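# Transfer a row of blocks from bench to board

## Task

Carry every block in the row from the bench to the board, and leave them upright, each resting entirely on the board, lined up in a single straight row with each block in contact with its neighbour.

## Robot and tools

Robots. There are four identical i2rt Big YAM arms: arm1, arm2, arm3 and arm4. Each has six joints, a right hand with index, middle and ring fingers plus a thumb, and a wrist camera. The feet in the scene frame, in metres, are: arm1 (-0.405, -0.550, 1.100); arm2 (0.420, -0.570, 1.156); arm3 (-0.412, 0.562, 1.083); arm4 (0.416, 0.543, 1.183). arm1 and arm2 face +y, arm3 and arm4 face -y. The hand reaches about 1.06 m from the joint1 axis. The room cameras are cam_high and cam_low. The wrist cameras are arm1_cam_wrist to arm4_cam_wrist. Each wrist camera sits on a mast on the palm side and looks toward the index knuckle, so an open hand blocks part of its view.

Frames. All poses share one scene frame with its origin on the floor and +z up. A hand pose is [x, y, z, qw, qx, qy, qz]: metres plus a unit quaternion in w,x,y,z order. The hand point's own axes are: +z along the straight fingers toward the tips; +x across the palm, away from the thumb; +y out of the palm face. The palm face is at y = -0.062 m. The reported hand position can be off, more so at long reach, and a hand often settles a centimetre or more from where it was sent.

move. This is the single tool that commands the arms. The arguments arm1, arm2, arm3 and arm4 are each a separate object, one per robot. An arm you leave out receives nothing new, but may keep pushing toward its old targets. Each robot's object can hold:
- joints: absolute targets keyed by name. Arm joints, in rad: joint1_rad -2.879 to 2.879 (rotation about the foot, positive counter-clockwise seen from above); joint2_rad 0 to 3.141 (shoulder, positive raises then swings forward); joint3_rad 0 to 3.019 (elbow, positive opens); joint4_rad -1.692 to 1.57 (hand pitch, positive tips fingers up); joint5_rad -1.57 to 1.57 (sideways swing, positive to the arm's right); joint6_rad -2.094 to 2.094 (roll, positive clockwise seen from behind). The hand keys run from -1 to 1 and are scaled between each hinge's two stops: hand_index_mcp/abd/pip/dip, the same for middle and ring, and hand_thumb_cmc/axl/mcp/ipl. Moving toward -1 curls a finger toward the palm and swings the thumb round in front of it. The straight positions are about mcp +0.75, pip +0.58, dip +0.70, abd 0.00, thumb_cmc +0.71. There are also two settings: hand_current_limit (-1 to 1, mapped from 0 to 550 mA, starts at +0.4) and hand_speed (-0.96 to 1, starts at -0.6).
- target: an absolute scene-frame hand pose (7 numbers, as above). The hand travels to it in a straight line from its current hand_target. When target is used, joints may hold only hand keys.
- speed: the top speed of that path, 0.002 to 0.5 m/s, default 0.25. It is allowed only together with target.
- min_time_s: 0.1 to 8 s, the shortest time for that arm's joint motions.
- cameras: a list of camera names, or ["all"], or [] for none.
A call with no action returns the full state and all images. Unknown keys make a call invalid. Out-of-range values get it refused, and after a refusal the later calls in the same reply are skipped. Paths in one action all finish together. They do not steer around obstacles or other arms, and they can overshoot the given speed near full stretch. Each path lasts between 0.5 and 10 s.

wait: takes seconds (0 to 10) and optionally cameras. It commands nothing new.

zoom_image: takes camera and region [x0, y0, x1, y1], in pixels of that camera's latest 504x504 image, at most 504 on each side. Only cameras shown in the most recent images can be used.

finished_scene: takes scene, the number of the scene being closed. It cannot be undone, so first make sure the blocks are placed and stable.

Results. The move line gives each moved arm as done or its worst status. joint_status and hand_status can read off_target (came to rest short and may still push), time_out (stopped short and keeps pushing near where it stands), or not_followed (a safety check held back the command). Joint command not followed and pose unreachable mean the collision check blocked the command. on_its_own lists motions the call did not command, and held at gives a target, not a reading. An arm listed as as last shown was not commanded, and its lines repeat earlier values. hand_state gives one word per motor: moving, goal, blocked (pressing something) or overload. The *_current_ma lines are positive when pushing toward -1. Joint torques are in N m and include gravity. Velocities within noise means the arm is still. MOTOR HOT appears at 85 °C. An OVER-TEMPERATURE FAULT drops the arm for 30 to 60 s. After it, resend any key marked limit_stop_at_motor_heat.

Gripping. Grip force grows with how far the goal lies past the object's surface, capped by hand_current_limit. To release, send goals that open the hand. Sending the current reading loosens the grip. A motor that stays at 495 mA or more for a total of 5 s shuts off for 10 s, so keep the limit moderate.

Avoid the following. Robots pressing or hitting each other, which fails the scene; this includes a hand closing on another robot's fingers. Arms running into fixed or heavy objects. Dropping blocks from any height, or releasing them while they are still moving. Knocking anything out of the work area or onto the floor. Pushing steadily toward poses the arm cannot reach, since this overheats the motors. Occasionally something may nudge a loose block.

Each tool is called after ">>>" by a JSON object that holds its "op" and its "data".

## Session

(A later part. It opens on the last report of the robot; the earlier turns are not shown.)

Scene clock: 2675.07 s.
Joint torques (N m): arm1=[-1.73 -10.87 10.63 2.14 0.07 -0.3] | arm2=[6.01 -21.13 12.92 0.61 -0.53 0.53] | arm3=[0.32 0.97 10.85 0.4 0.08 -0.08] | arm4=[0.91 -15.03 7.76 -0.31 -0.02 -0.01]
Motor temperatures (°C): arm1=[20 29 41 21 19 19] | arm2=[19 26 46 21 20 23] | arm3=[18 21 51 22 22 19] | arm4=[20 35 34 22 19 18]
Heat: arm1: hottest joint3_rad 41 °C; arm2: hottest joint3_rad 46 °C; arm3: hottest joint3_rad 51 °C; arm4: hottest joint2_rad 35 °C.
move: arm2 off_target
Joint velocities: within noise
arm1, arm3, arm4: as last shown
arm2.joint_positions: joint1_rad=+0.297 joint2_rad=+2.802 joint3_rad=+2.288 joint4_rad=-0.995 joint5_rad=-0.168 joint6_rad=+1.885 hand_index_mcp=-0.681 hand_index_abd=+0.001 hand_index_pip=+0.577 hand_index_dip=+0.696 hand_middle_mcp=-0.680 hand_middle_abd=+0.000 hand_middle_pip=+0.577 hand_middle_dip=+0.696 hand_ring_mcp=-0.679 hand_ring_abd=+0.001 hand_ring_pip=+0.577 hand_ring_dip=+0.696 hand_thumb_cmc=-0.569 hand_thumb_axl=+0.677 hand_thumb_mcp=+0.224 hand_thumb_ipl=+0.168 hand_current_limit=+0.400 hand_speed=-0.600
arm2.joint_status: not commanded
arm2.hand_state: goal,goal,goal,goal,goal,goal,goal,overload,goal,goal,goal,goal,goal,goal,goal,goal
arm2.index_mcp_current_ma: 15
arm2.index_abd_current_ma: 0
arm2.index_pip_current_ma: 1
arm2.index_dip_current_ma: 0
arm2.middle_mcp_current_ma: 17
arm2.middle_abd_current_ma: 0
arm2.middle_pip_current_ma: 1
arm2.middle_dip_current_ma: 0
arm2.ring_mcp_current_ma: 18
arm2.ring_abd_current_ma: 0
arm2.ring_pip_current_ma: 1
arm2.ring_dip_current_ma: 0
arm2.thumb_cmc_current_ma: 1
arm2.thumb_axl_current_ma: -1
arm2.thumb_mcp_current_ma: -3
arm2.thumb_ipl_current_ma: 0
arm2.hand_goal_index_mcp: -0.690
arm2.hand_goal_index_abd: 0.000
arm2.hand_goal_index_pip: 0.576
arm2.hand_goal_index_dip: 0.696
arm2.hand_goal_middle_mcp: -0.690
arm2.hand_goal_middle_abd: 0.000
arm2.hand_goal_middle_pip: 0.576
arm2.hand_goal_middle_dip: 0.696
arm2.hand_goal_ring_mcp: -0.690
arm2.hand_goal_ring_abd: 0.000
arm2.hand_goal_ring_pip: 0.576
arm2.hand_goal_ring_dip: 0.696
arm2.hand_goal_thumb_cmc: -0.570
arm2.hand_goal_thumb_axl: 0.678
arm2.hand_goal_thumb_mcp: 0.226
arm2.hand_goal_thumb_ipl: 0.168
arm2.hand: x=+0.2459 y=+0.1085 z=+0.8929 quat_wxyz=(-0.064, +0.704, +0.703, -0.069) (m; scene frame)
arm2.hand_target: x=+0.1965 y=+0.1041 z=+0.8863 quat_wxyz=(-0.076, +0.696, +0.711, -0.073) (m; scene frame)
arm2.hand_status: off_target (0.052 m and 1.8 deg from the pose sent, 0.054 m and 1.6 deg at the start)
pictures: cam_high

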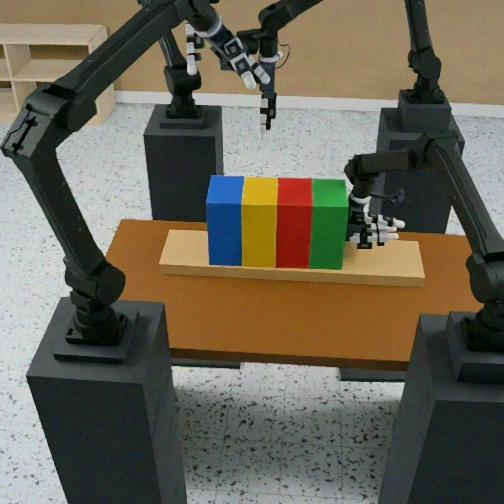

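>>> {"op": "move", "data": {"arm2": {"target": [0.189, 0.107, 0.885, -0.0746, 0.696, 0.710, -0.0732], "speed": 0.02}}}

>>> {"op": "move", "data": {"arm2": {"target": [0.34, 0.1105, 0.885, -0.0746, 0.696, 0.710, -0.0732], "speed": 0.08}, "cameras": ["cam_high", "cam_low"]}}

>>> {"op": "zoom_image", "data": {"camera": "cam_high", "region": [200, 230, 310, 285]}}

>>> {"op": "zoom_image", "data": {"camera": "cam_high", "region": [260, 230, 370, 285]}}

>>> {"op": "zoom_image", "data": {"camera": "cam_high", "region": [200, 165, 310, 220]}}

>>> {"op": "zoom_image", "data": {"camera": "cam_high", "region": [260, 165, 370, 220]}}

>>> {"op": "zoom_image", "data": {"camera": "cam_high", "region": [205, 165, 425, 295]}}

Scene clock: 2685.47 s.
Joint torques (N m): arm1=[-1.79 -11.11 10.63 2.17 0.08 -0.29] | arm2=[6.12 -21.13 12.93 0.51 -0.58 0.54] | arm3=[0.21 0.62 10.99 0.49 0.08 -0.1] | arm4=[1.26 -15.33 7.68 -0.14 -0.04 -0.04]
Motor temperatures (°C): arm1=[20 29 41 21 19 19] | arm2=[19 26 46 21 20 23] | arm3=[18 21 51 22 22 19] | arm4=[20 35 34 22 19 18]
Heat: arm1: hottest joint3_rad 41 °C; arm2: hottest joint3_rad 46 °C; arm3: hottest joint3_rad 51 °C; arm4: hottest joint2_rad 35 °C.
move: arm2 off_target
Joint velocities: within noise
arm1.joint_positions: joint1_rad=-0.504 joint2_rad=+1.342 joint3_rad=+1.609 joint4_rad=-1.037 joint5_rad=-0.005 joint6_rad=+0.414 hand_index_mcp=+0.758 hand_index_abd=+0.000 hand_index_pip=+0.577 hand_index_dip=+0.696 hand_middle_mcp=+0.758 hand_middle_abd=-0.001 hand_middle_pip=+0.577 hand_middle_dip=+0.696 hand_ring_mcp=+0.758 hand_ring_abd=+0.002 hand_ring_pip=+0.576 hand_ring_dip=+0.696 hand_thumb_cmc=+1.000 hand_thumb_axl=+0.677 hand_thumb_mcp=+0.222 hand_thumb_ipl=+0.168 hand_current_limit=+0.400 hand_speed=-0.600
arm1.joint_status: not commanded
arm1.hand_state: goal,goal,goal,goal,goal,goal,goal,goal,goal,goal,goal,goal,goal,goal,goal,goal
arm1.index_mcp_current_ma: 10
arm1.index_abd_current_ma: -1
arm1.index_pip_current_ma: 1
arm1.index_dip_current_ma: 0
arm1.middle_mcp_current_ma: 11
arm1.middle_abd_current_ma: -1
arm1.middle_pip_current_ma: 1
arm1.middle_dip_current_ma: 0
arm1.ring_mcp_current_ma: 9
arm1.ring_abd_current_ma: 4
arm1.ring_pip_current_ma: 0
arm1.ring_dip_current_ma: 0
arm1.thumb_cmc_current_ma: 0
arm1.thumb_axl_current_ma: -2
arm1.thumb_mcp_current_ma: -12
arm1.thumb_ipl_current_ma: -1
arm1.hand_goal_index_mcp: 0.754
arm1.hand_goal_index_abd: 0.000
arm1.hand_goal_index_pip: 0.576
arm1.hand_goal_index_dip: 0.696
arm1.hand_goal_middle_mcp: 0.754
arm1.hand_goal_middle_abd: 0.000
arm1.hand_goal_middle_pip: 0.576
arm1.hand_goal_middle_dip: 0.696
arm1.hand_goal_ring_mcp: 0.754
arm1.hand_goal_ring_abd: 0.000
arm1.hand_goal_ring_pip: 0.576
arm1.hand_goal_ring_dip: 0.696
arm1.hand_goal_thumb_cmc: 1.000
arm1.hand_goal_thumb_axl: 0.678
arm1.hand_goal_thumb_mcp: 0.226
arm1.hand_goal_thumb_ipl: 0.168
arm1.hand: x=-0.0706 y=-0.0606 z=+1.6000 quat_wxyz=(+0.011, +0.405, +0.824, +0.396) (m; scene frame)
arm1.hand_target: x=-0.0713 y=-0.0552 z=+1.6032 quat_wxyz=(+0.012, +0.399, +0.825, +0.399) (m; scene frame)
arm1.hand_status: not commanded
arm2.joint_positions: joint1_rad=+0.302 joint2_rad=+2.810 joint3_rad=+2.305 joint4_rad=-1.000 joint5_rad=-0.166 joint6_rad=+1.891 hand_index_mcp=-0.681 hand_index_abd=+0.001 hand_index_pip=+0.577 hand_index_dip=+0.696 hand_middle_mcp=-0.680 hand_middle_abd=+0.000 hand_middle_pip=+0.577 hand_middle_dip=+0.696 hand_ring_mcp=-0.679 hand_ring_abd=+0.001 hand_ring_pip=+0.577 hand_ring_dip=+0.696 hand_thumb_cmc=-0.569 hand_thumb_axl=+0.677 hand_thumb_mcp=+0.224 hand_thumb_ipl=+0.168 hand_current_limit=+0.400 hand_speed=-0.600
arm2.joint_status: not commanded
arm2.hand_state: goal,goal,goal,goal,goal,goal,goal,overload,goal,goal,goal,goal,goal,goal,goal,goal
arm2.index_mcp_current_ma: 15
arm2.index_abd_current_ma: 0
arm2.index_pip_current_ma: 1
arm2.index_dip_current_ma: 0
arm2.middle_mcp_current_ma: 17
arm2.middle_abd_current_ma: 0
arm2.middle_pip_current_ma: 1
arm2.middle_dip_current_ma: 0
arm2.ring_mcp_current_ma: 18
arm2.ring_abd_current_ma: 0
arm2.ring_pip_current_ma: 1
arm2.ring_dip_current_ma: 0
arm2.thumb_cmc_current_ma: 1
arm2.thumb_axl_current_ma: -1
arm2.thumb_mcp_current_ma: -3
arm2.thumb_ipl_current_ma: 0
arm2.hand_goal_index_mcp: -0.690
arm2.hand_goal_index_abd: 0.000
arm2.hand_goal_index_pip: 0.576
arm2.hand_goal_index_dip: 0.696
arm2.hand_goal_middle_mcp: -0.690
arm2.hand_goal_middle_abd: 0.000
arm2.hand_goal_middle_pip: 0.576
arm2.hand_goal_middle_dip: 0.696
arm2.hand_goal_ring_mcp: -0.690
arm2.hand_goal_ring_abd: 0.000
arm2.hand_goal_ring_pip: 0.576
arm2.hand_goal_ring_dip: 0.696
arm2.hand_goal_thumb_cmc: -0.570
arm2.hand_goal_thumb_axl: 0.678
arm2.hand_goal_thumb_mcp: 0.226
arm2.hand_goal_thumb_ipl: 0.168
arm2.hand: x=+0.2420 y=+0.1103 z=+0.8930 quat_wxyz=(-0.065, +0.705, +0.703, -0.068) (m; scene frame)
arm2.hand_target: x=+0.1907 y=+0.1040 z=+0.8863 quat_wxyz=(-0.076, +0.696, +0.711, -0.073) (m; scene frame)
arm2.hand_status: off_target (0.054 m and 1.8 deg from the pose sent, 0.057 m and 1.8 deg at the start)
arm3, arm4: as last shown
pictures: none

Scene clock: 2687.93 s.
Joint torques (N m): arm1=[-1.9 -10.93 10.69 2.18 0.06 -0.3] | arm2=[1.03 -23.3 7.1 0.88 -0.04 -0.04] | arm3=[0.15 0.73 10.97 0.55 0.08 -0.07] | arm4=[1.08 -15.03 7.91 -0.46 -0.09 -0.01]
Motor temperatures (°C): arm1=[20 29 41 21 19 19] | arm2=[19 26 46 21 20 23] | arm3=[18 21 51 22 22 19] | arm4=[20 35 33 22 19 18]
Heat: arm1: hottest joint3_rad 41 °C; arm2: hottest joint3_rad 46 °C; arm3: hottest joint3_rad 51 °C; arm4: hottest joint2_rad 35 °C.
move: arm2 done
Joint velocities: within noise
arm1, arm4: as last shown
arm2.joint_positions: joint1_rad=+0.174 joint2_rad=+2.742 joint3_rad=+2.142 joint4_rad=-0.928 joint5_rad=-0.191 joint6_rad=+1.748 hand_index_mcp=-0.681 hand_index_abd=+0.001 hand_index_pip=+0.577 hand_index_dip=+0.696 hand_middle_mcp=-0.680 hand_middle_abd=+0.000 hand_middle_pip=+0.577 hand_middle_dip=+0.696 hand_ring_mcp=-0.679 hand_ring_abd=+0.001 hand_ring_pip=+0.577 hand_ring_dip=+0.696 hand_thumb_cmc=-0.569 hand_thumb_axl=+0.677 hand_thumb_mcp=+0.224 hand_thumb_ipl=+0.168 hand_current_limit=+0.400 hand_speed=-0.600
arm2.joint_status: not commanded
arm2.hand_state: goal,goal,goal,goal,goal,goal,goal,overload,goal,goal,goal,goal,goal,goal,goal,goal
arm2.index_mcp_current_ma: 15
arm2.index_abd_current_ma: 0
arm2.index_pip_current_ma: 1
arm2.index_dip_current_ma: 0
arm2.middle_mcp_current_ma: 17
arm2.middle_abd_current_ma: 0
arm2.middle_pip_current_ma: 1
arm2.middle_dip_current_ma: 0
arm2.ring_mcp_current_ma: 18
arm2.ring_abd_current_ma: 0
arm2.ring_pip_current_ma: 1
arm2.ring_dip_current_ma: 0
arm2.thumb_cmc_current_ma: 1
arm2.thumb_axl_current_ma: -1
arm2.thumb_mcp_current_ma: -3
arm2.thumb_ipl_current_ma: 0
arm2.hand_goal_index_mcp: -0.690
arm2.hand_goal_index_abd: 0.000
arm2.hand_goal_index_pip: 0.576
arm2.hand_goal_index_dip: 0.696
arm2.hand_goal_middle_mcp: -0.690
arm2.hand_goal_middle_abd: 0.000
arm2.hand_goal_middle_pip: 0.576
arm2.hand_goal_middle_dip: 0.696
arm2.hand_goal_ring_mcp: -0.690
arm2.hand_goal_ring_abd: 0.000
arm2.hand_goal_ring_pip: 0.576
arm2.hand_goal_ring_dip: 0.696
arm2.hand_goal_thumb_cmc: -0.570
arm2.hand_goal_thumb_axl: 0.678
arm2.hand_goal_thumb_mcp: 0.226
arm2.hand_goal_thumb_ipl: 0.168
arm2.hand: x=+0.3356 y=+0.1088 z=+0.8858 quat_wxyz=(-0.071, +0.699, +0.707, -0.075) (m; scene frame)
arm2.hand_target: x=+0.3399 y=+0.1107 z=+0.8852 quat_wxyz=(-0.075, +0.696, +0.710, -0.073) (m; scene frame)
arm2.hand_status: done (0.005 m and 0.7 deg from the pose sent, 0.098 m and 1.8 deg at the start)
arm3.joint_positions: joint1_rad=+0.535 joint2_rad=+0.651 joint3_rad=+1.109 joint4_rad=-1.670 joint5_rad=+0.135 joint6_rad=+2.010 hand_index_mcp=+0.752 hand_index_abd=+0.002 hand_index_pip=+0.576 hand_index_dip=+0.696 hand_middle_mcp=+0.754 hand_middle_abd=+0.001 hand_middle_pip=+0.577 hand_middle_dip=+0.696 hand_ring_mcp=+0.752 hand_ring_abd=+0.002 hand_ring_pip=+0.574 hand_ring_dip=+0.696 hand_thumb_cmc=+1.000 hand_thumb_axl=+0.677 hand_thumb_mcp=+0.223 hand_thumb_ipl=+0.168 hand_current_limit=+0.400 hand_speed=-0.600
arm3.joint_status: not commanded
arm3.hand_state: goal,goal,goal,goal,goal,goal,goal,goal,goal,goal,goal,goal,goal,goal,goal,goal
arm3.index_mcp_current_ma: -5
arm3.index_abd_current_ma: 2
arm3.index_pip_current_ma: 0
arm3.index_dip_current_ma: 0
arm3.middle_mcp_current_ma: 0
arm3.middle_abd_current_ma: 1
arm3.middle_pip_current_ma: 1
arm3.middle_dip_current_ma: 0
arm3.ring_mcp_current_ma: -5
arm3.ring_abd_current_ma: 3
arm3.ring_pip_current_ma: -3
arm3.ring_dip_current_ma: 0
arm3.thumb_cmc_current_ma: 0
arm3.thumb_axl_current_ma: -1
arm3.thumb_mcp_current_ma: -9
arm3.thumb_ipl_current_ma: -1
arm3.hand_goal_index_mcp: 0.754
arm3.hand_goal_index_abd: 0.000
arm3.hand_goal_index_pip: 0.576
arm3.hand_goal_index_dip: 0.696
arm3.hand_goal_middle_mcp: 0.754
arm3.hand_goal_middle_abd: 0.000
arm3.hand_goal_middle_pip: 0.576
arm3.hand_goal_middle_dip: 0.696
arm3.hand_goal_ring_mcp: 0.754
arm3.hand_goal_ring_abd: 0.000
arm3.hand_goal_ring_pip: 0.576
arm3.hand_goal_ring_dip: 0.696
arm3.hand_goal_thumb_cmc: 1.000
arm3.hand_goal_thumb_axl: 0.678
arm3.hand_goal_thumb_mcp: 0.226
arm3.hand_goal_thumb_ipl: 0.168
arm3.hand: x=-0.4189 y=+0.4009 z=+1.4254 quat_wxyz=(+0.114, +0.726, -0.660, +0.155) (m; scene frame)
arm3.hand_target: x=-0.4201 y=+0.4002 z=+1.4396 quat_wxyz=(+0.118, +0.724, -0.659, +0.169) (m; scene frame)
arm3.hand_status: not commanded
pictures: cam_high, cam_low

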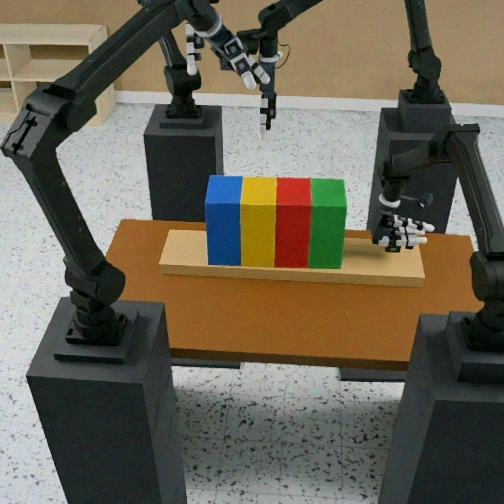

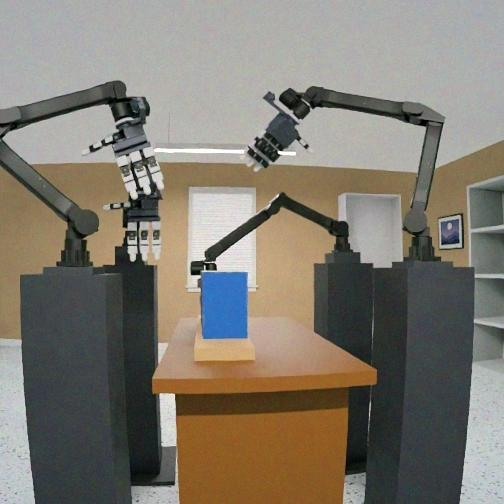

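Scaled by 4.582 from the camera's 504x504 image, which has a finer 720x720 frame.

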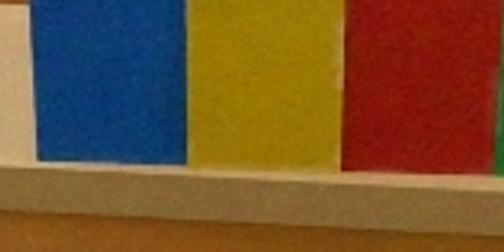

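Scaled by 4.582 from the camera's 504x504 image, which has a finer 720x720 frame.

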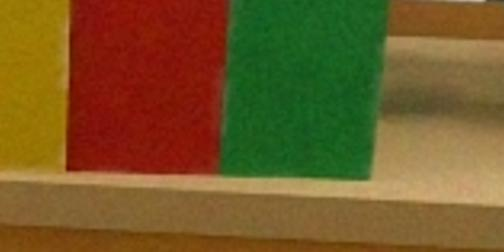

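Scaled by 4.582 from the camera's 504x504 image, which has a finer 720x720 frame.

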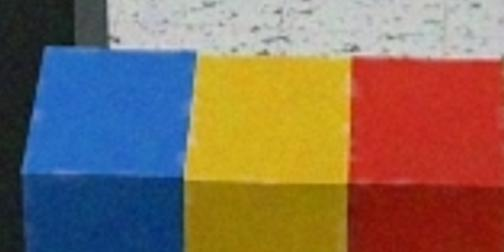

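Scaled by 4.582 from the camera's 504x504 image, which has a finer 720x720 frame.

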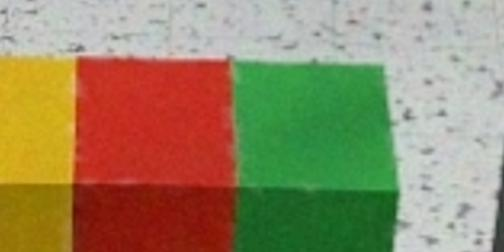

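Scaled by 2.291 from the camera's 504x504 image, which has a finer 720x720 frame.

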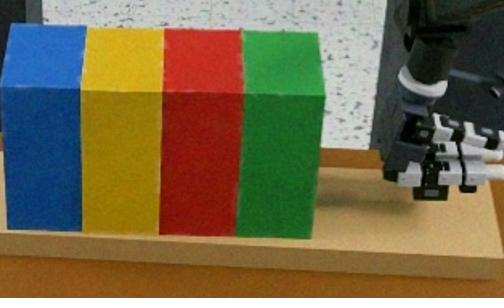

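>>> {"op": "move", "data": {"cameras": ["arm2_cam_wrist", "arm4_cam_wrist", "arm3_cam_wrist", "arm1_cam_wrist"]}}

Scene clock: 2710.30 s.
Joint torques (N m): arm1=[-1.9 -10.75 10.67 2.15 0.07 -0.31] | arm2=[1.03 -23.3 7.1 0.88 -0.04 -0.05] | arm3=[0.09 0.91 10.92 0.54 0.09 -0.1] | arm4=[1.26 -15.44 7.73 -0.24 -0.06 0]
Motor temperatures (°C): arm1=[20 28 41 21 19 19] | arm2=[19 27 44 21 20 23] | arm3=[18 21 51 22 22 19] | arm4=[20 34 33 22 19 18]
Heat: arm1: hottest joint3_rad 41 °C; arm2: hottest joint3_rad 44 °C; arm3: hottest joint3_rad 51 °C; arm4: hottest joint2_rad 34 °C.
Joint velocities: within noise
arm1.joint_positions: joint1_rad=-0.504 joint2_rad=+1.342 joint3_rad=+1.609 joint4_rad=-1.037 joint5_rad=-0.005 joint6_rad=+0.414 hand_index_mcp=+0.758 hand_index_abd=+0.000 hand_index_pip=+0.577 hand_index_dip=+0.696 hand_middle_mcp=+0.758 hand_middle_abd=-0.001 hand_middle_pip=+0.577 hand_middle_dip=+0.696 hand_ring_mcp=+0.758 hand_ring_abd=+0.002 hand_ring_pip=+0.576 hand_ring_dip=+0.696 hand_thumb_cmc=+1.000 hand_thumb_axl=+0.677 hand_thumb_mcp=+0.222 hand_thumb_ipl=+0.168 hand_current_limit=+0.400 hand_speed=-0.600
arm1.joint_status: not commanded
arm1.hand_state: goal,goal,goal,goal,goal,goal,goal,goal,goal,goal,goal,goal,goal,goal,goal,goal
arm1.index_mcp_current_ma: 10
arm1.index_abd_current_ma: -1
arm1.index_pip_current_ma: 1
arm1.index_dip_current_ma: 0
arm1.middle_mcp_current_ma: 11
arm1.middle_abd_current_ma: -1
arm1.middle_pip_current_ma: 1
arm1.middle_dip_current_ma: 0
arm1.ring_mcp_current_ma: 9
arm1.ring_abd_current_ma: 4
arm1.ring_pip_current_ma: 0
arm1.ring_dip_current_ma: 0
arm1.thumb_cmc_current_ma: 0
arm1.thumb_axl_current_ma: -2
arm1.thumb_mcp_current_ma: -12
arm1.thumb_ipl_current_ma: -1
arm1.hand_goal_index_mcp: 0.754
arm1.hand_goal_index_abd: 0.000
arm1.hand_goal_index_pip: 0.576
arm1.hand_goal_index_dip: 0.696
arm1.hand_goal_middle_mcp: 0.754
arm1.hand_goal_middle_abd: 0.000
arm1.hand_goal_middle_pip: 0.576
arm1.hand_goal_middle_dip: 0.696
arm1.hand_goal_ring_mcp: 0.754
arm1.hand_goal_ring_abd: 0.000
arm1.hand_goal_ring_pip: 0.576
arm1.hand_goal_ring_dip: 0.696
arm1.hand_goal_thumb_cmc: 1.000
arm1.hand_goal_thumb_axl: 0.678
arm1.hand_goal_thumb_mcp: 0.226
arm1.hand_goal_thumb_ipl: 0.168
arm1.hand: x=-0.0706 y=-0.0606 z=+1.6000 quat_wxyz=(+0.011, +0.405, +0.824, +0.396) (m; scene frame)
arm1.hand_target: x=-0.0713 y=-0.0552 z=+1.6032 quat_wxyz=(+0.012, +0.399, +0.825, +0.399) (m; scene frame)
arm1.hand_status: not commanded
arm2.joint_positions: joint1_rad=+0.174 joint2_rad=+2.742 joint3_rad=+2.142 joint4_rad=-0.928 joint5_rad=-0.191 joint6_rad=+1.748 hand_index_mcp=-0.681 hand_index_abd=+0.001 hand_index_pip=+0.577 hand_index_dip=+0.696 hand_middle_mcp=-0.680 hand_middle_abd=+0.000 hand_middle_pip=+0.577 hand_middle_dip=+0.696 hand_ring_mcp=-0.679 hand_ring_abd=+0.001 hand_ring_pip=+0.577 hand_ring_dip=+0.696 hand_thumb_cmc=-0.569 hand_thumb_axl=+0.677 hand_thumb_mcp=+0.224 hand_thumb_ipl=+0.168 hand_current_limit=+0.400 hand_speed=-0.600
arm2.joint_status: not commanded
arm2.hand_state: goal,goal,goal,goal,goal,goal,goal,overload,goal,goal,goal,goal,goal,goal,goal,goal
arm2.index_mcp_current_ma: 15
arm2.index_abd_current_ma: 0
arm2.index_pip_current_ma: 1
arm2.index_dip_current_ma: 0
arm2.middle_mcp_current_ma: 17
arm2.middle_abd_current_ma: 0
arm2.middle_pip_current_ma: 1
arm2.middle_dip_current_ma: 0
arm2.ring_mcp_current_ma: 18
arm2.ring_abd_current_ma: 0
arm2.ring_pip_current_ma: 1
arm2.ring_dip_current_ma: 0
arm2.thumb_cmc_current_ma: 1
arm2.thumb_axl_current_ma: -1
arm2.thumb_mcp_current_ma: -3
arm2.thumb_ipl_current_ma: 0
arm2.hand_goal_index_mcp: -0.690
arm2.hand_goal_index_abd: 0.000
arm2.hand_goal_index_pip: 0.576
arm2.hand_goal_index_dip: 0.696
arm2.hand_goal_middle_mcp: -0.690
arm2.hand_goal_middle_abd: 0.000
arm2.hand_goal_middle_pip: 0.576
arm2.hand_goal_middle_dip: 0.696
arm2.hand_goal_ring_mcp: -0.690
arm2.hand_goal_ring_abd: 0.000
arm2.hand_goal_ring_pip: 0.576
arm2.hand_goal_ring_dip: 0.696
arm2.hand_goal_thumb_cmc: -0.570
arm2.hand_goal_thumb_axl: 0.678
arm2.hand_goal_thumb_mcp: 0.226
arm2.hand_goal_thumb_ipl: 0.168
arm2.hand: x=+0.3356 y=+0.1088 z=+0.8858 quat_wxyz=(-0.071, +0.699, +0.707, -0.075) (m; scene frame)
arm2.hand_target: x=+0.3399 y=+0.1107 z=+0.8852 quat_wxyz=(-0.075, +0.696, +0.710, -0.073) (m; scene frame)
arm2.hand_status: done (0.005 m and 0.7 deg from the pose sent, 0.098 m and 1.8 deg at the start)
arm3.joint_positions: joint1_rad=+0.535 joint2_rad=+0.651 joint3_rad=+1.109 joint4_rad=-1.670 joint5_rad=+0.135 joint6_rad=+2.010 hand_index_mcp=+0.752 hand_index_abd=+0.002 hand_index_pip=+0.576 hand_index_dip=+0.696 hand_middle_mcp=+0.754 hand_middle_abd=+0.001 hand_middle_pip=+0.577 hand_middle_dip=+0.696 hand_ring_mcp=+0.752 hand_ring_abd=+0.002 hand_ring_pip=+0.574 hand_ring_dip=+0.696 hand_thumb_cmc=+1.000 hand_thumb_axl=+0.677 hand_thumb_mcp=+0.223 hand_thumb_ipl=+0.168 hand_current_limit=+0.400 hand_speed=-0.600
arm3.joint_status: not commanded
arm3.hand_state: goal,goal,goal,goal,goal,goal,goal,goal,goal,goal,goal,goal,goal,goal,goal,goal
arm3.index_mcp_current_ma: -5
arm3.index_abd_current_ma: 2
arm3.index_pip_current_ma: 0
arm3.index_dip_current_ma: 0
arm3.middle_mcp_current_ma: 0
arm3.middle_abd_current_ma: 1
arm3.middle_pip_current_ma: 1
arm3.middle_dip_current_ma: 0
arm3.ring_mcp_current_ma: -5
arm3.ring_abd_current_ma: 3
arm3.ring_pip_current_ma: -3
arm3.ring_dip_current_ma: 0
arm3.thumb_cmc_current_ma: 0
arm3.thumb_axl_current_ma: -1
arm3.thumb_mcp_current_ma: -9
arm3.thumb_ipl_current_ma: -1
arm3.hand_goal_index_mcp: 0.754
arm3.hand_goal_index_abd: 0.000
arm3.hand_goal_index_pip: 0.576
arm3.hand_goal_index_dip: 0.696
arm3.hand_goal_middle_mcp: 0.754
arm3.hand_goal_middle_abd: 0.000
arm3.hand_goal_middle_pip: 0.576
arm3.hand_goal_middle_dip: 0.696
arm3.hand_goal_ring_mcp: 0.754
arm3.hand_goal_ring_abd: 0.000
arm3.hand_goal_ring_pip: 0.576
arm3.hand_goal_ring_dip: 0.696
arm3.hand_goal_thumb_cmc: 1.000
arm3.hand_goal_thumb_axl: 0.678
arm3.hand_goal_thumb_mcp: 0.226
arm3.hand_goal_thumb_ipl: 0.168
arm3.hand: x=-0.4189 y=+0.4009 z=+1.4254 quat_wxyz=(+0.114, +0.726, -0.660, +0.155) (m; scene frame)
arm3.hand_target: x=-0.4201 y=+0.4002 z=+1.4396 quat_wxyz=(+0.118, +0.724, -0.659, +0.169) (m; scene frame)
arm3.hand_status: not commanded
arm4.joint_positions: joint1_rad=-1.356 joint2_rad=+1.833 joint3_rad=+1.400 joint4_rad=-1.057 joint5_rad=-0.037 joint6_rad=+0.239 hand_index_mcp=+0.752 hand_index_abd=-0.002 hand_index_pip=+0.576 hand_index_dip=+0.695 hand_middle_mcp=+0.752 hand_middle_abd=-0.002 hand_middle_pip=+0.574 hand_middle_dip=+0.696 hand_ring_mcp=+0.754 hand_ring_abd=+0.003 hand_ring_pip=+0.575 hand_ring_dip=+0.697 hand_thumb_cmc=+1.000 hand_thumb_axl=+0.677 hand_thumb_mcp=+0.220 hand_thumb_ipl=+0.167 hand_current_limit=+0.400 hand_speed=-0.600
arm4.joint_status: not commanded
arm4.hand_state: goal,goal,goal,goal,goal,goal,goal,goal,goal,goal,goal,goal,goal,goal,goal,goal
arm4.index_mcp_current_ma: -2
arm4.index_abd_current_ma: -2
arm4.index_pip_current_ma: 0
arm4.index_dip_current_ma: -1
arm4.middle_mcp_current_ma: -2
arm4.middle_abd_current_ma: -2
arm4.middle_pip_current_ma: -2
arm4.middle_dip_current_ma: 0
arm4.ring_mcp_current_ma: 0
arm4.ring_abd_current_ma: 2
arm4.ring_pip_current_ma: 0
arm4.ring_dip_current_ma: 0
arm4.thumb_cmc_current_ma: 0
arm4.thumb_axl_current_ma: -1
arm4.thumb_mcp_current_ma: -10
arm4.thumb_ipl_current_ma: -1
arm4.hand_goal_index_mcp: 0.754
arm4.hand_goal_index_abd: 0.000
arm4.hand_goal_index_pip: 0.576
arm4.hand_goal_index_dip: 0.696
arm4.hand_goal_middle_mcp: 0.754
arm4.hand_goal_middle_abd: 0.000
arm4.hand_goal_middle_pip: 0.576
arm4.hand_goal_middle_dip: 0.696
arm4.hand_goal_ring_mcp: 0.754
arm4.hand_goal_ring_abd: 0.000
arm4.hand_goal_ring_pip: 0.576
arm4.hand_goal_ring_dip: 0.696
arm4.hand_goal_thumb_cmc: 1.000
arm4.hand_goal_thumb_axl: 0.678
arm4.hand_goal_thumb_mcp: 0.226
arm4.hand_goal_thumb_ipl: 0.168
arm4.hand: x=-0.2025 y=+0.4156 z=+1.2495 quat_wxyz=(+0.039, +0.715, -0.698, +0.000) (m; scene frame)
arm4.hand_target: x=-0.2001 y=+0.4199 z=+1.2501 quat_wxyz=(+0.035, +0.716, -0.697, +0.003) (m; scene frame)
arm4.hand_status: not commanded
pictures: arm1_cam_wrist, arm2_cam_wrist, arm3_cam_wrist, arm4_cam_wrist

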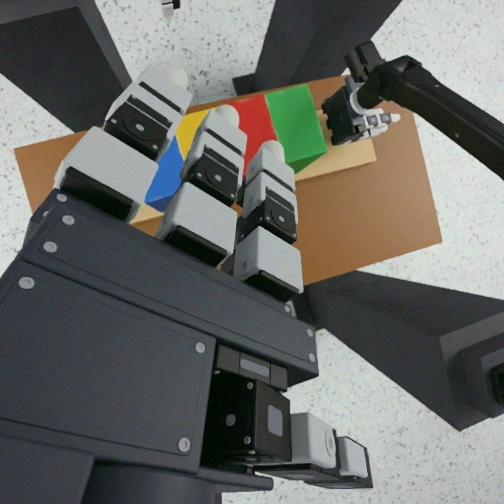

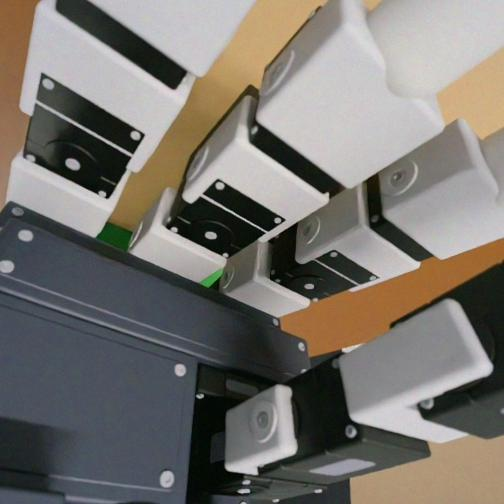

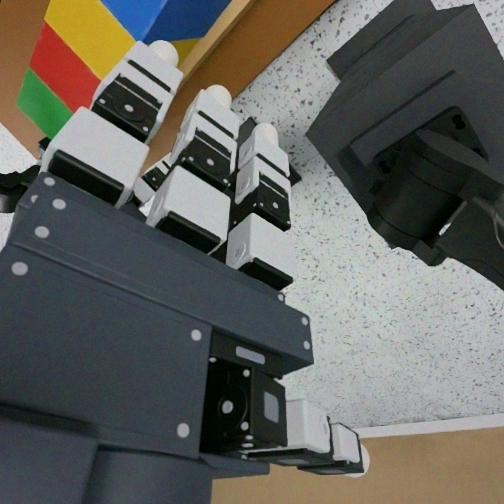

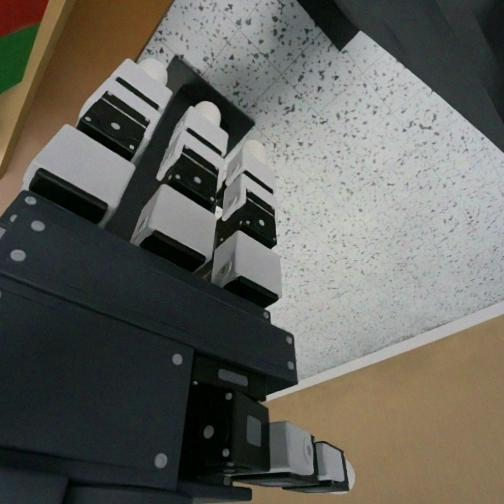

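>>> {"op": "zoom_image", "data": {"camera": "arm4_cam_wrist", "region": [0, 0, 120, 180]}}

>>> {"op": "zoom_image", "data": {"camera": "arm3_cam_wrist", "region": [0, 0, 280, 200]}}

>>> {"op": "zoom_image", "data": {"camera": "arm1_cam_wrist", "region": [130, 60, 400, 240]}}

Scaled by 2.800 from the camera's 504x504 image, which has a finer 720x720 frame.

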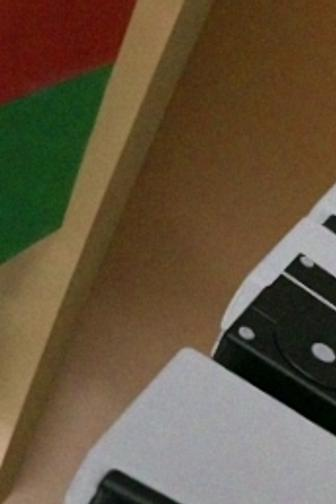

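Scaled by 1.800 from the camera's 504x504 image, which has a finer 720x720 frame.

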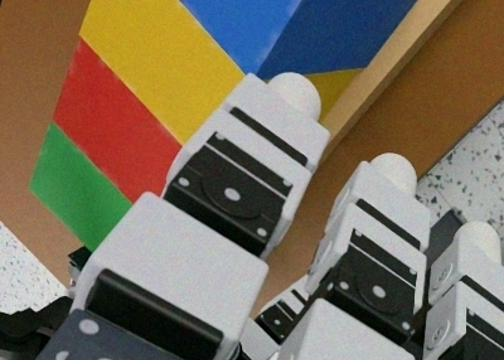

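Scaled by 1.867 from the camera's 504x504 image, which has a finer 720x720 frame.

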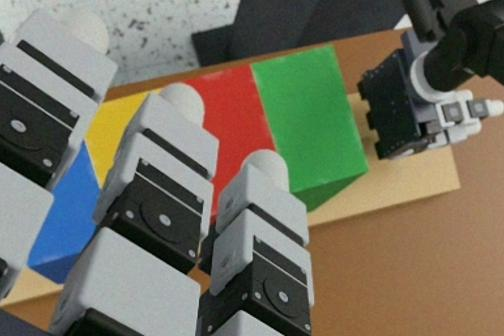

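>>> {"op": "move", "data": {"arm2": {"target": [0.37, 0.1105, 1.2, -0.0746, 0.696, 0.710, -0.0732], "speed": 0.2}, "cameras": ["cam_high", "arm4_cam_wrist"]}}

>>> {"op": "zoom_image", "data": {"camera": "cam_high", "region": [200, 165, 350, 285]}}

Scene clock: 2739.70 s.
Joint torques (N m): arm1=[-1.85 -10.87 10.62 2.15 0.07 -0.3] | arm2=[0.56 -20.54 12.88 -0.1 -0.04 -0.05] | arm3=[0.15 0.85 10.99 0.46 0.07 -0.1] | arm4=[1.08 -15.03 7.75 -0.27 -0.04 -0.02]
Motor temperatures (°C): arm1=[20 28 41 21 19 19] | arm2=[19 28 42 21 20 22] | arm3=[18 21 51 22 22 19] | arm4=[20 34 32 22 19 18]
Heat: arm1: hottest joint3_rad 41 °C; arm2: hottest joint3_rad 42 °C; arm3: hottest joint3_rad 51 °C; arm4: hottest joint2_rad 34 °C.
move: arm2 off_target
Joint velocities: within noise
arm1, arm3, arm4: as last shown
arm2.joint_positions: joint1_rad=+0.143 joint2_rad=+2.282 joint3_rad=+2.110 joint4_rad=-1.374 joint5_rad=-0.192 joint6_rad=+1.711 hand_index_mcp=-0.681 hand_index_abd=+0.001 hand_index_pip=+0.577 hand_index_dip=+0.696 hand_middle_mcp=-0.680 hand_middle_abd=+0.000 hand_middle_pip=+0.577 hand_middle_dip=+0.696 hand_ring_mcp=-0.679 hand_ring_abd=+0.001 hand_ring_pip=+0.577 hand_ring_dip=+0.696 hand_thumb_cmc=-0.569 hand_thumb_axl=+0.677 hand_thumb_mcp=+0.224 hand_thumb_ipl=+0.168 hand_current_limit=+0.400 hand_speed=-0.600
arm2.joint_status: not commanded
arm2.hand_state: goal,goal,goal,goal,goal,goal,goal,overload,goal,goal,goal,goal,goal,goal,goal,goal
arm2.index_mcp_current_ma: 15
arm2.index_abd_current_ma: 0
arm2.index_pip_current_ma: 1
arm2.index_dip_current_ma: 0
arm2.middle_mcp_current_ma: 17
arm2.middle_abd_current_ma: 0
arm2.middle_pip_current_ma: 1
arm2.middle_dip_current_ma: 0
arm2.ring_mcp_current_ma: 18
arm2.ring_abd_current_ma: 0
arm2.ring_pip_current_ma: 1
arm2.ring_dip_current_ma: 0
arm2.thumb_cmc_current_ma: 1
arm2.thumb_axl_current_ma: -1
arm2.thumb_mcp_current_ma: -3
arm2.thumb_ipl_current_ma: 0
arm2.hand_goal_index_mcp: -0.690
arm2.hand_goal_index_abd: 0.000
arm2.hand_goal_index_pip: 0.576
arm2.hand_goal_index_dip: 0.696
arm2.hand_goal_middle_mcp: -0.690
arm2.hand_goal_middle_abd: 0.000
arm2.hand_goal_middle_pip: 0.576
arm2.hand_goal_middle_dip: 0.696
arm2.hand_goal_ring_mcp: -0.690
arm2.hand_goal_ring_abd: 0.000
arm2.hand_goal_ring_pip: 0.576
arm2.hand_goal_ring_dip: 0.696
arm2.hand_goal_thumb_cmc: -0.570
arm2.hand_goal_thumb_axl: 0.678
arm2.hand_goal_thumb_mcp: 0.226
arm2.hand_goal_thumb_ipl: 0.168
arm2.hand: x=+0.3633 y=+0.0984 z=+1.1937 quat_wxyz=(-0.066, +0.698, +0.709, -0.078) (m; scene frame)
arm2.hand_target: x=+0.3701 y=+0.1099 z=+1.1999 quat_wxyz=(-0.075, +0.696, +0.710, -0.073) (m; scene frame)
arm2.hand_status: off_target (0.015 m and 1.2 deg from the pose sent, 0.316 m and 0.7 deg at the start)
pictures: arm4_cam_wrist, cam_high

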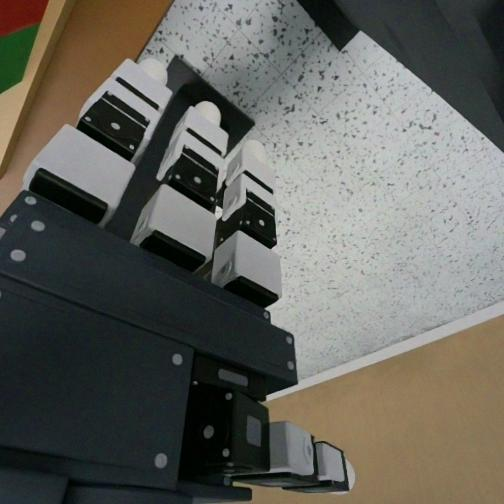

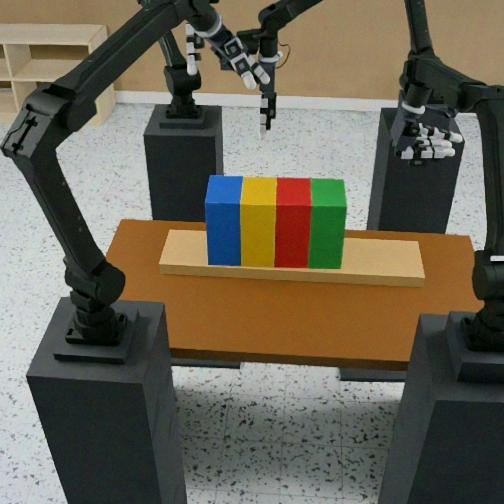

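Scaled by 3.360 from the camera's 504x504 image, which has a finer 720x720 frame.

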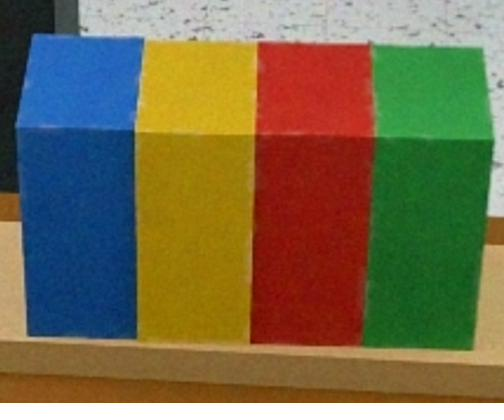

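The row stands straight and tight, fully on the board, and every arm is clear of it.

>>> {"op": "finished_scene", "data": {"scene": 2}}

The scene is finished: the task was done.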